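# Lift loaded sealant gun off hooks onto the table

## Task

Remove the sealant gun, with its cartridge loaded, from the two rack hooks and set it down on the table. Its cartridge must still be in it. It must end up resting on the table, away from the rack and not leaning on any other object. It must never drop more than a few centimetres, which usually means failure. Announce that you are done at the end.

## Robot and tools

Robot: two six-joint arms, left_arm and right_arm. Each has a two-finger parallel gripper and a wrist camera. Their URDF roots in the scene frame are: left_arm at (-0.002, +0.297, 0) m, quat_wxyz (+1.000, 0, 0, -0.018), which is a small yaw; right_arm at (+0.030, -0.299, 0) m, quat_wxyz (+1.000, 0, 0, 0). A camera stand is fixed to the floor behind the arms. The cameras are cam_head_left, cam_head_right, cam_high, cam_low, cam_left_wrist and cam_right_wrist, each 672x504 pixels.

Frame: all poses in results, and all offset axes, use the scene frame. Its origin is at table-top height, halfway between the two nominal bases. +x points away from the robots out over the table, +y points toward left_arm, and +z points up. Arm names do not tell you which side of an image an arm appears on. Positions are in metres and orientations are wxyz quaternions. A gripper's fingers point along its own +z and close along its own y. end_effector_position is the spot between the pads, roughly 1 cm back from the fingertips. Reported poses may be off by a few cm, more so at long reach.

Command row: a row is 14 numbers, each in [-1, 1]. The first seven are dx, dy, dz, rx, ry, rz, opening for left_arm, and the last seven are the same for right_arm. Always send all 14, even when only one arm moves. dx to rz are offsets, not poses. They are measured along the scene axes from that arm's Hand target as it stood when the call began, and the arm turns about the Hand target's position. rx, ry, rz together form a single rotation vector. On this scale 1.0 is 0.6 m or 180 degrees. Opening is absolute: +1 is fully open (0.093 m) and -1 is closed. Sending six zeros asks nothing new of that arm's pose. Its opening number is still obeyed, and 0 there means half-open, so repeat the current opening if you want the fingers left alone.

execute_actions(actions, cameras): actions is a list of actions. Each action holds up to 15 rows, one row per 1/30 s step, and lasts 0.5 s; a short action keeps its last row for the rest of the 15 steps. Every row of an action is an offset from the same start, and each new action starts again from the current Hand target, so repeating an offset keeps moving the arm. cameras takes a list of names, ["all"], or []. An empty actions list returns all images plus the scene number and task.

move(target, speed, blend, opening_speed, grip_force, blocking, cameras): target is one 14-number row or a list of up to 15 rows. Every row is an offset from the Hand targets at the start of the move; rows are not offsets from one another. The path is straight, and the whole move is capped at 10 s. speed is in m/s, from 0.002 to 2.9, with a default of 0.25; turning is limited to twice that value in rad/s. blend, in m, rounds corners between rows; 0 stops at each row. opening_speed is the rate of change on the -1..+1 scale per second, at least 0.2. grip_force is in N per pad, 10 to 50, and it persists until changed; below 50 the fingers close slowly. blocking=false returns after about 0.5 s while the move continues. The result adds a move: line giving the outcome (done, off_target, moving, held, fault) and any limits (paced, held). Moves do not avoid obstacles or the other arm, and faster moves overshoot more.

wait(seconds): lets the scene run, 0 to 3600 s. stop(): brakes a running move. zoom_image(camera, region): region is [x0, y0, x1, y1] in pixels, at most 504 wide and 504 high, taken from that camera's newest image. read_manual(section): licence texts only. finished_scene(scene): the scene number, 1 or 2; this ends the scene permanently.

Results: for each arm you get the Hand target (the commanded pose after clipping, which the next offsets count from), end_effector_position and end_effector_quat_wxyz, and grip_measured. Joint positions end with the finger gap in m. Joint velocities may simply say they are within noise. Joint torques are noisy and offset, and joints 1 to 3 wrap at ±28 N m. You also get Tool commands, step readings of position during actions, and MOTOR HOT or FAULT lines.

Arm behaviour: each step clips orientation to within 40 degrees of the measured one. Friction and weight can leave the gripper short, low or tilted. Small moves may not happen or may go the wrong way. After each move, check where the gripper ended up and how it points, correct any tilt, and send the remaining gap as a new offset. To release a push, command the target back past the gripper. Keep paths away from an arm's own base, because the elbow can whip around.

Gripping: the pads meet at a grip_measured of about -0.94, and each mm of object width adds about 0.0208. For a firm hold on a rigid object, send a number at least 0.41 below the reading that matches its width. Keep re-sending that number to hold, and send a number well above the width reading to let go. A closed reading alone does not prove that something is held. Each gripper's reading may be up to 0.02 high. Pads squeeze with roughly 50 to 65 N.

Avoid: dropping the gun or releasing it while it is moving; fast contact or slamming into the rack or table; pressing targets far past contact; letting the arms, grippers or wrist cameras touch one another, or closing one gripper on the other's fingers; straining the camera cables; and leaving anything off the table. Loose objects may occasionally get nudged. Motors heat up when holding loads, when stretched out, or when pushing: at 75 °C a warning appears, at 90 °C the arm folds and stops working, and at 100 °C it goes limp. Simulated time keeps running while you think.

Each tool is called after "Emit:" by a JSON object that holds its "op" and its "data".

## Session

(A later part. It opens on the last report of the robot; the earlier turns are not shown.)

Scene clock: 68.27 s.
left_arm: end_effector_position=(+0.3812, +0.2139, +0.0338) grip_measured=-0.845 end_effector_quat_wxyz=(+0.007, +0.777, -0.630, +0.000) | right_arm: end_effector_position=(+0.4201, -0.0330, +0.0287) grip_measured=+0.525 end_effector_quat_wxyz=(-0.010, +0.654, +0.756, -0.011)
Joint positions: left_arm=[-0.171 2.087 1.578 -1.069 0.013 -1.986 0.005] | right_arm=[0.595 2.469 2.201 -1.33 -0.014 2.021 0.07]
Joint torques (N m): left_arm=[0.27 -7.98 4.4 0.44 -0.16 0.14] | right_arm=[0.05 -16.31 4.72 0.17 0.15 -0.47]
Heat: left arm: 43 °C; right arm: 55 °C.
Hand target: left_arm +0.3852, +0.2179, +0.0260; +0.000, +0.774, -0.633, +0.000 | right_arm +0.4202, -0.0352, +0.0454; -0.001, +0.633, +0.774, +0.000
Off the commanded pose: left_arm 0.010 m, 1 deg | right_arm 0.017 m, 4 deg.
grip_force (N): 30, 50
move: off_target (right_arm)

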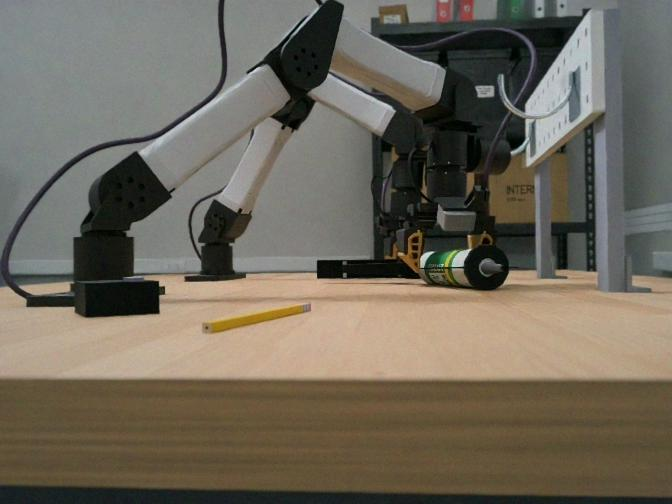

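Emit:
{"op": "move", "data": {"target": [[0,0,-0.02,0,0,0,-1,0,0,-0.035,0,0,0,0.1]], "speed": 0.05, "cameras": ["cam_low","cam_high","cam_left_wrist"]}}

Emit:
{"op": "zoom_image", "data": {"camera": "cam_low", "region": [300, 180, 560, 320]}}

Scene clock: 69.33 s.
left_arm: end_effector_position=(+0.3811, +0.2139, +0.0284) grip_measured=-0.845 end_effector_quat_wxyz=(+0.006, +0.777, -0.630, +0.003) | right_arm: end_effector_position=(+0.4199, -0.0329, +0.0276) grip_measured=+0.525 end_effector_quat_wxyz=(-0.008, +0.654, +0.756, +0.000)
Joint positions: left_arm=[-0.171 2.087 1.556 -1.04 0.013 -1.986 0.005] | right_arm=[0.595 2.438 2.142 -1.279 -0.015 2.021 0.07]
Joint torques (N m): left_arm=[0.25 -6.79 3.95 0.57 -0.17 0.14] | right_arm=[-0.2 -13.08 3.52 0.58 0.21 -0.49]
Heat: left arm: 43 °C; right arm: 55 °C.
Hand target: left_arm +0.3853, +0.2179, +0.0140; +0.000, +0.774, -0.633, +0.000 | right_arm +0.4202, -0.0352, +0.0244; -0.001, +0.633, +0.774, +0.000
Off the commanded pose: left_arm 0.016 m, 1 deg | right_arm 0.004 m, 3 deg.
grip_force (N): 30, 50
move: off_target (left_arm, right_arm)
Images, in order (width x height): cam_high 672x504, cam_low 672x504, cam_left_wrist 672x504.

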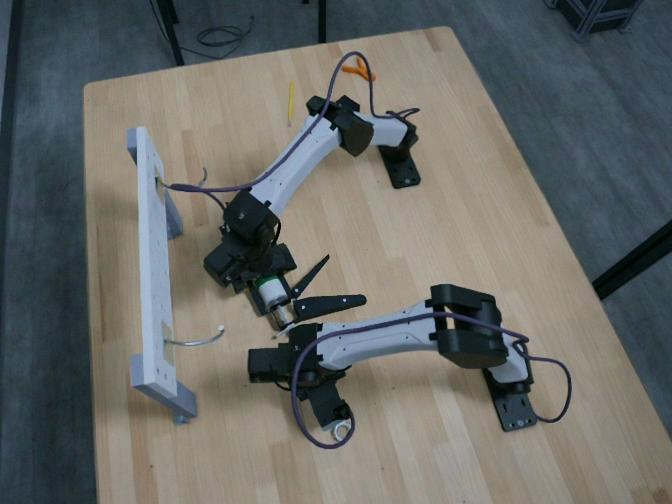

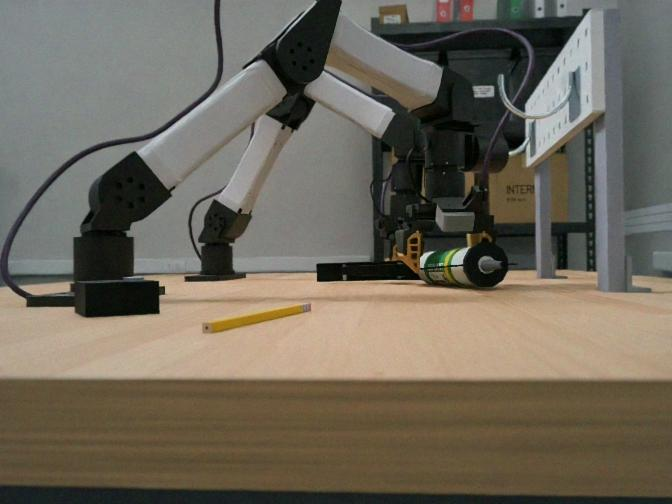

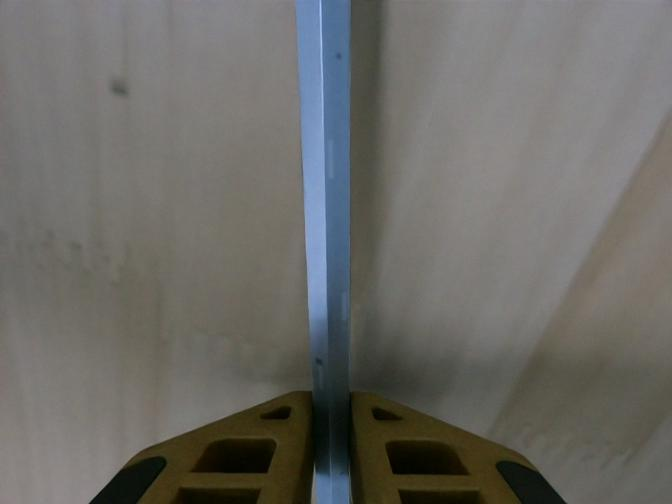

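Scaled by 1.938.

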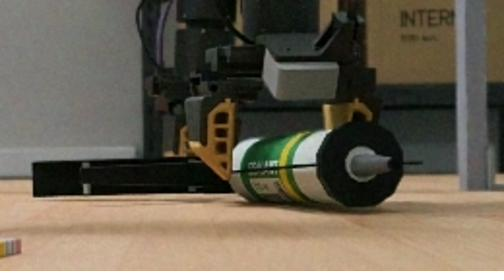

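Emit:
{"op": "move", "data": {"target": [[0,0,-0.01,0,0,0,-1,0,0,-0.025,0,0,0,0.1]], "speed": 0.05, "cameras": ["cam_low"]}}

Emit:
{"op": "zoom_image", "data": {"camera": "cam_low", "region": [300, 180, 560, 320]}}

Scene clock: 72.57 s.
left_arm: end_effector_position=(+0.3810, +0.2140, +0.0263) grip_measured=-0.845 end_effector_quat_wxyz=(+0.005, +0.777, -0.630, +0.003) | right_arm: end_effector_position=(+0.4197, -0.0326, +0.0272) grip_measured=+0.525 end_effector_quat_wxyz=(-0.008, +0.655, +0.756, +0.007)
Joint positions: left_arm=[-0.171 2.087 1.547 -1.03 0.013 -1.986 0.005] | right_arm=[0.595 2.419 2.105 -1.247 -0.019 2.021 0.07]
Joint torques (N m): left_arm=[0.25 -6.22 3.54 0.67 -0.17 0.14] | right_arm=[-0.16 -10.74 2.43 0.88 0.27 -0.46]
Heat: left arm: 42 °C; right arm: 56 °C.
Hand target: left_arm +0.3853, +0.2179, +0.0080; +0.000, +0.774, -0.633, +0.000 | right_arm +0.4203, -0.0352, +0.0095; -0.001, +0.633, +0.774, +0.000
Off the commanded pose: left_arm 0.019 m, 1 deg | right_arm 0.018 m, 3 deg.
grip_force (N): 30, 50
move: off_target (left_arm, right_arm)

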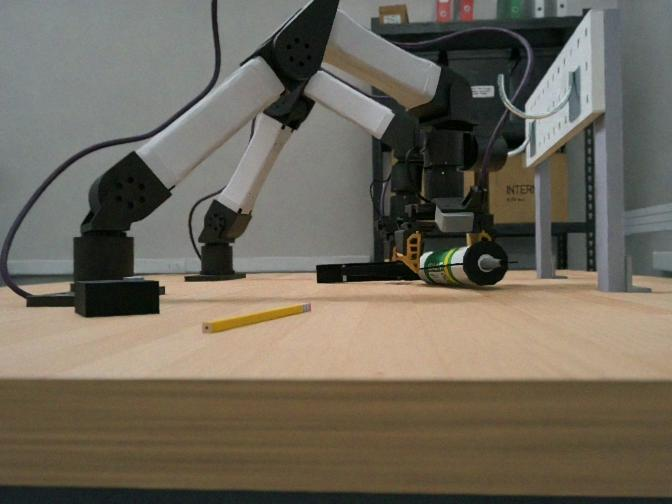

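Scaled by 1.938.

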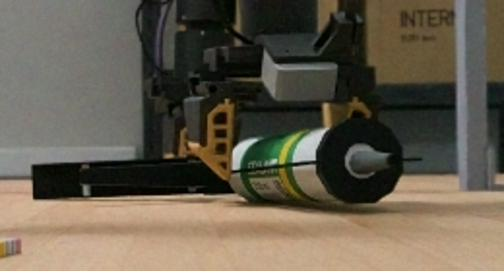

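Emit:
{"op": "move", "data": {"target": [[0,0,0,0,0,0,-0.4,0,0,0,0,0.03,0,0.1]], "speed": 0.05, "opening_speed": 0.8, "cameras": ["cam_low","cam_left_wrist","cam_right_wrist"]}}

Emit:
{"op": "zoom_image", "data": {"camera": "cam_low", "region": [300, 180, 560, 320]}}

Scene clock: 74.43 s.
left_arm: end_effector_position=(+0.3754, +0.2138, +0.0205) grip_measured=-0.403 end_effector_quat_wxyz=(+0.015, +0.774, -0.632, -0.007) | right_arm: end_effector_position=(+0.4223, -0.0325, +0.0265) grip_measured=+0.525 end_effector_quat_wxyz=(-0.028, +0.643, +0.765, -0.010)
Joint positions: left_arm=[-0.171 2.098 1.54 -1.039 0.02 -1.979 0.026] | right_arm=[0.582 2.495 2.239 -1.351 -0.048 1.978 0.07]
Joint torques (N m): left_arm=[0.27 -7.1 4.14 0.69 -0.25 0.07] | right_arm=[-0.64 -9.1 6.26 0.24 -0.04 -0.27]
Heat: left arm: 42 °C; right arm: 56 °C.
Hand target: left_arm +0.3853, +0.2179, +0.0080; +0.000, +0.774, -0.633, +0.000 | right_arm +0.4202, -0.0352, +0.0094; -0.038, +0.632, +0.773, -0.030
Off the commanded pose: left_arm 0.016 m, 2 deg | right_arm 0.017 m, 3 deg.
grip_force (N): 30, 50
move: off_target (right_arm)

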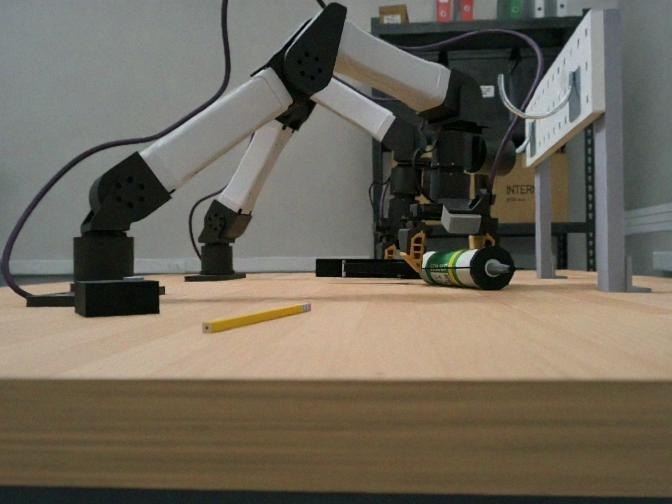

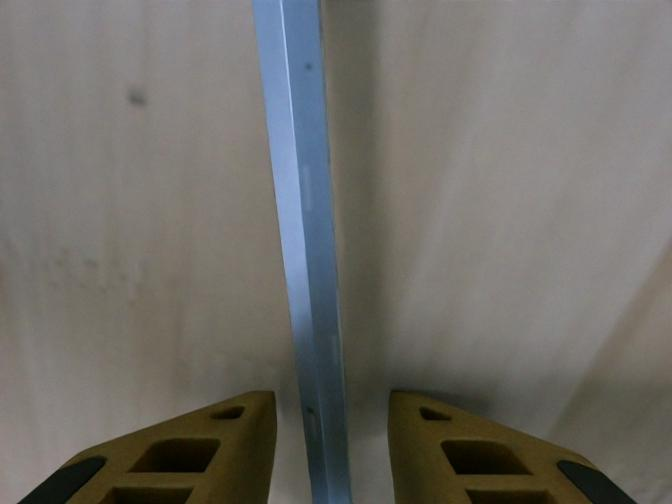

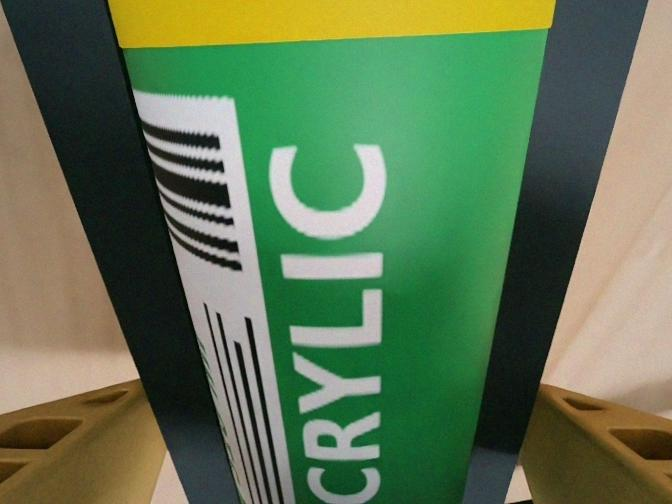

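Scaled by 1.938.

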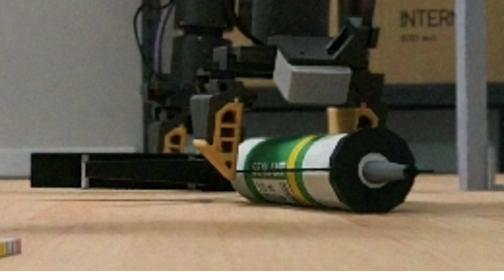

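Emit:
{"op": "move", "data": {"target": [[0,0,0.02,0,0,0,-0.1,0,0,0.0,0,0,0,1]], "speed": 0.05, "opening_speed": 0.6, "cameras": ["cam_low","cam_left_wrist","cam_right_wrist"]}}

Emit:
{"op": "zoom_image", "data": {"camera": "cam_low", "region": [300, 180, 560, 320]}}

Scene clock: 76.50 s.
left_arm: end_effector_position=(+0.3686, +0.2127, +0.0215) grip_measured=-0.103 end_effector_quat_wxyz=(+0.028, +0.774, -0.633, -0.016) | right_arm: end_effector_position=(+0.4185, -0.0341, +0.0146) grip_measured=+1.000 end_effector_quat_wxyz=(-0.035, +0.634, +0.772, -0.026)
Joint positions: left_arm=[-0.171 2.098 1.543 -1.069 0.035 -1.977 0.04] | right_arm=[0.582 2.524 2.243 -1.361 -0.052 1.954 0.093]
Joint torques (N m): left_arm=[0.27 -8.43 5.96 0.54 -0.4 0.05] | right_arm=[-0.61 -11.38 6.78 0.2 0.02 0]
Heat: left arm: 42 °C; right arm: 55 °C.
Hand target: left_arm +0.3853, +0.2179, +0.0200; +0.000, +0.774, -0.633, +0.000 | right_arm +0.4202, -0.0351, +0.0095; -0.038, +0.632, +0.773, -0.030
Off the commanded pose: left_arm 0.018 m, 4 deg | right_arm 0.006 m, 1 deg.
grip_force (N): 30, 50
move: off_target (left_arm)

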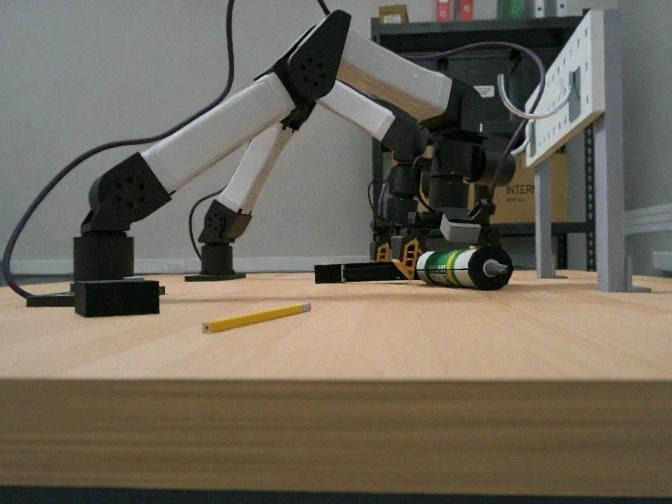

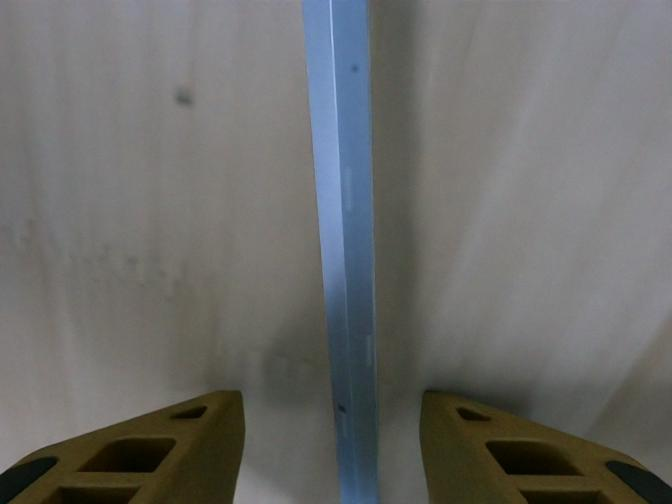

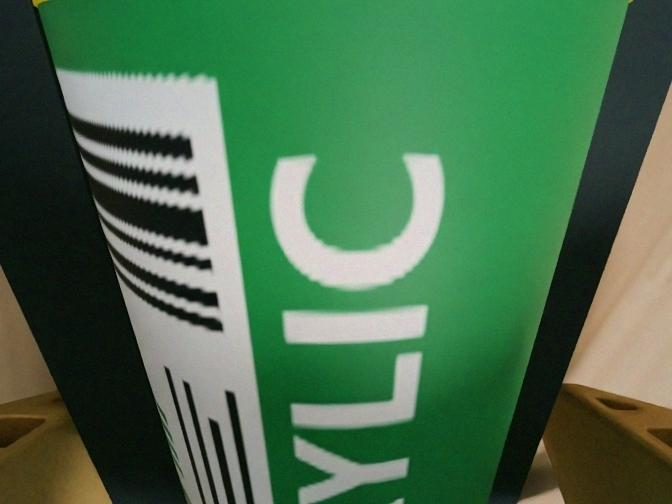

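Scaled by 1.938.

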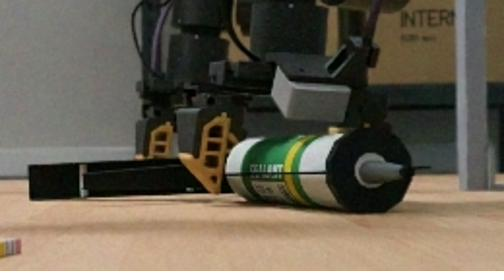

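Emit:
{"op": "move", "data": {"target": [[-0.02,0,0.08,0,0,0,-0.1,0.008,0,0.1,0,0,0,1],[-0.02,0,0.25,0,0,0,-0.1,0.008,0,0.28,0,0,0,1]], "speed": [0.08,0.2], "blend": 0.01, "cameras": ["all"]}}

Scene clock: 79.17 s.
left_arm: end_effector_position=(+0.3691, +0.2159, +0.1630) grip_measured=-0.102 end_effector_quat_wxyz=(+0.008, +0.774, -0.633, +0.003) | right_arm: end_effector_position=(+0.4227, -0.0334, +0.1614) grip_measured=+1.000 end_effector_quat_wxyz=(-0.001, +0.631, +0.772, +0.082)
Joint positions: left_arm=[-0.171 2.016 1.989 -1.546 0.016 -1.977 0.04] | right_arm=[0.578 2.342 2.5 -1.573 -0.052 1.951 0.093]
Joint torques (N m): left_arm=[-0.31 -8.4 7.88 0.07 -0.2 0] | right_arm=[-0.83 -13.49 7.38 0.67 -0.03 0.02]
Heat: left arm: 42 °C; right arm: 56 °C.
Hand target: left_arm +0.3733, +0.2179, +0.1701; +0.000, +0.774, -0.633, +0.000 | right_arm +0.4250, -0.0352, +0.1775; -0.038, +0.632, +0.773, -0.030
Off the commanded pose: left_arm 0.008 m, 1 deg | right_arm 0.016 m, 13 deg.
joint sent to its limit (left arm) — joint 4 (wrist pitch), lower limit. The joint targets still meet the commanded pose.
joint sent to its limit (right arm) — joint 4 (wrist pitch), lower limit. The joint targets are off in orientation, not in position.
grip_force (N): 30, 50
move: off_target (right_arm)

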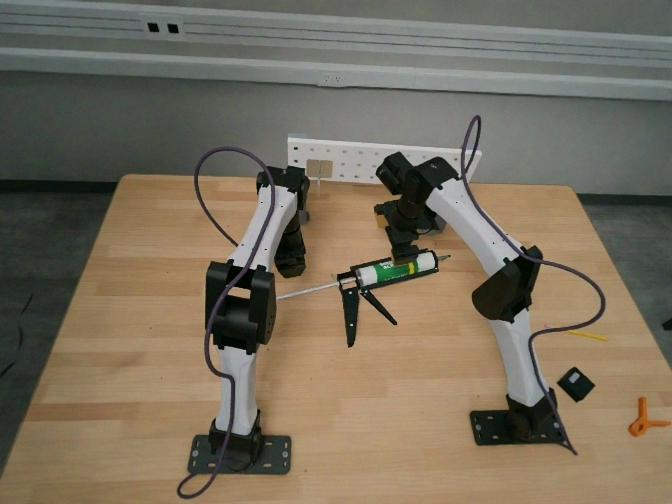

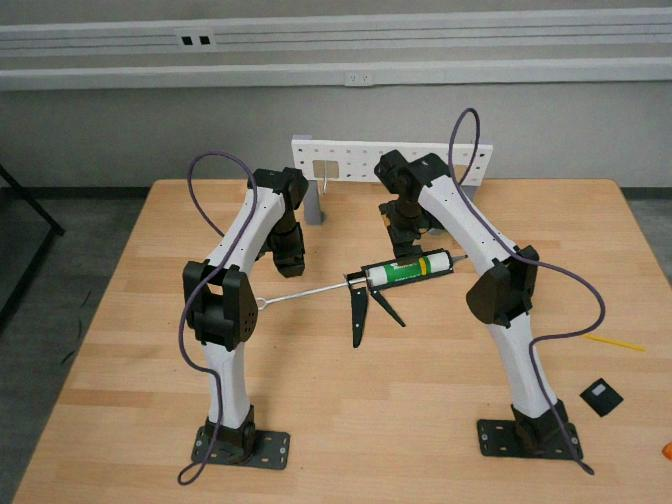

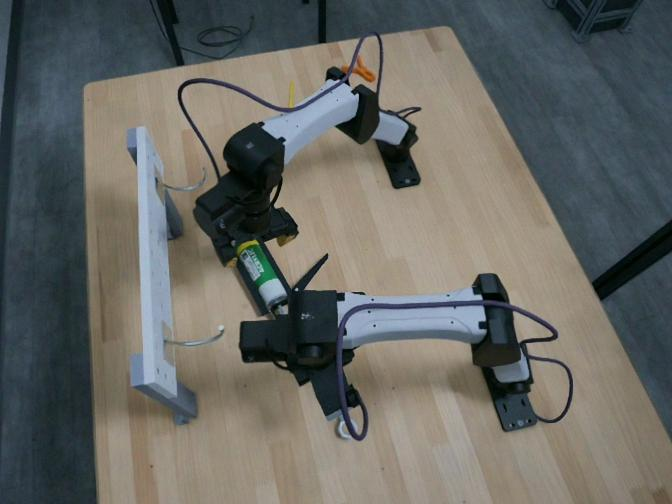

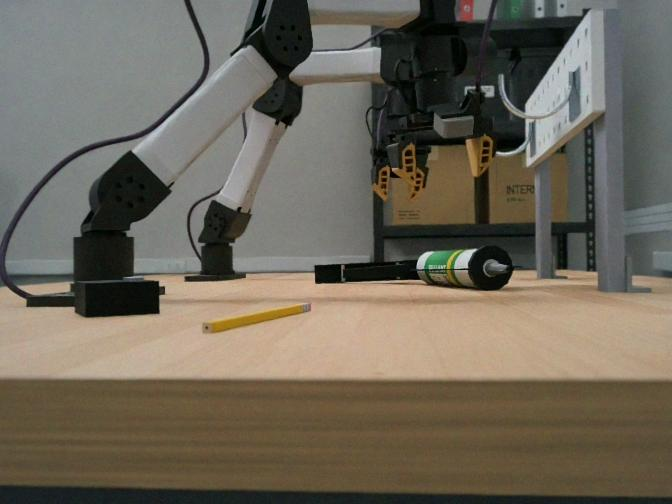

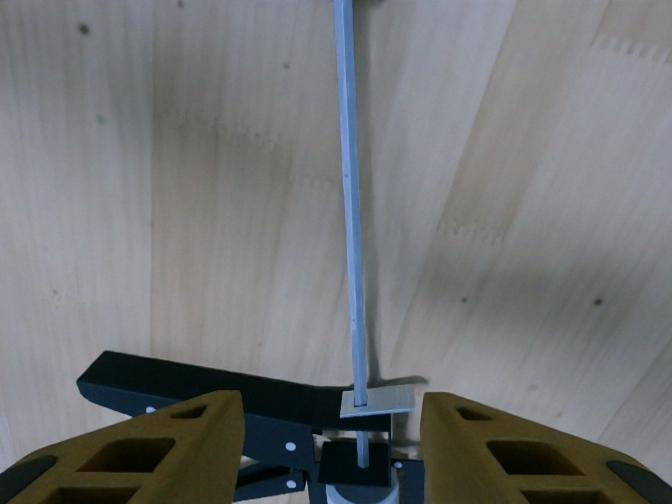

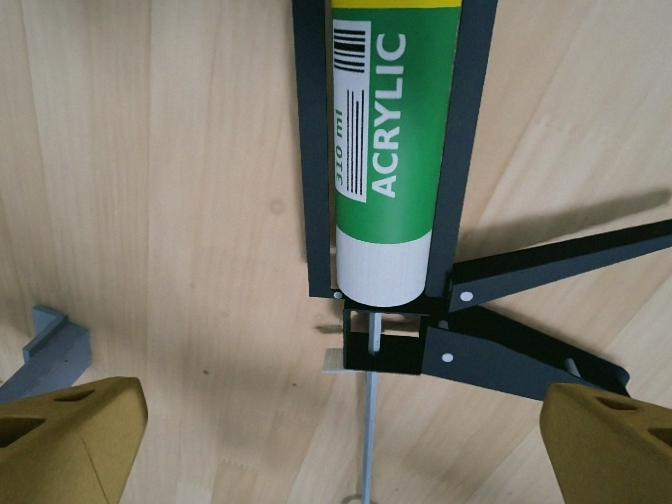

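Emit:
{"op": "finished_scene", "data": {"scene": 1}}

The scene is finished: the task was done.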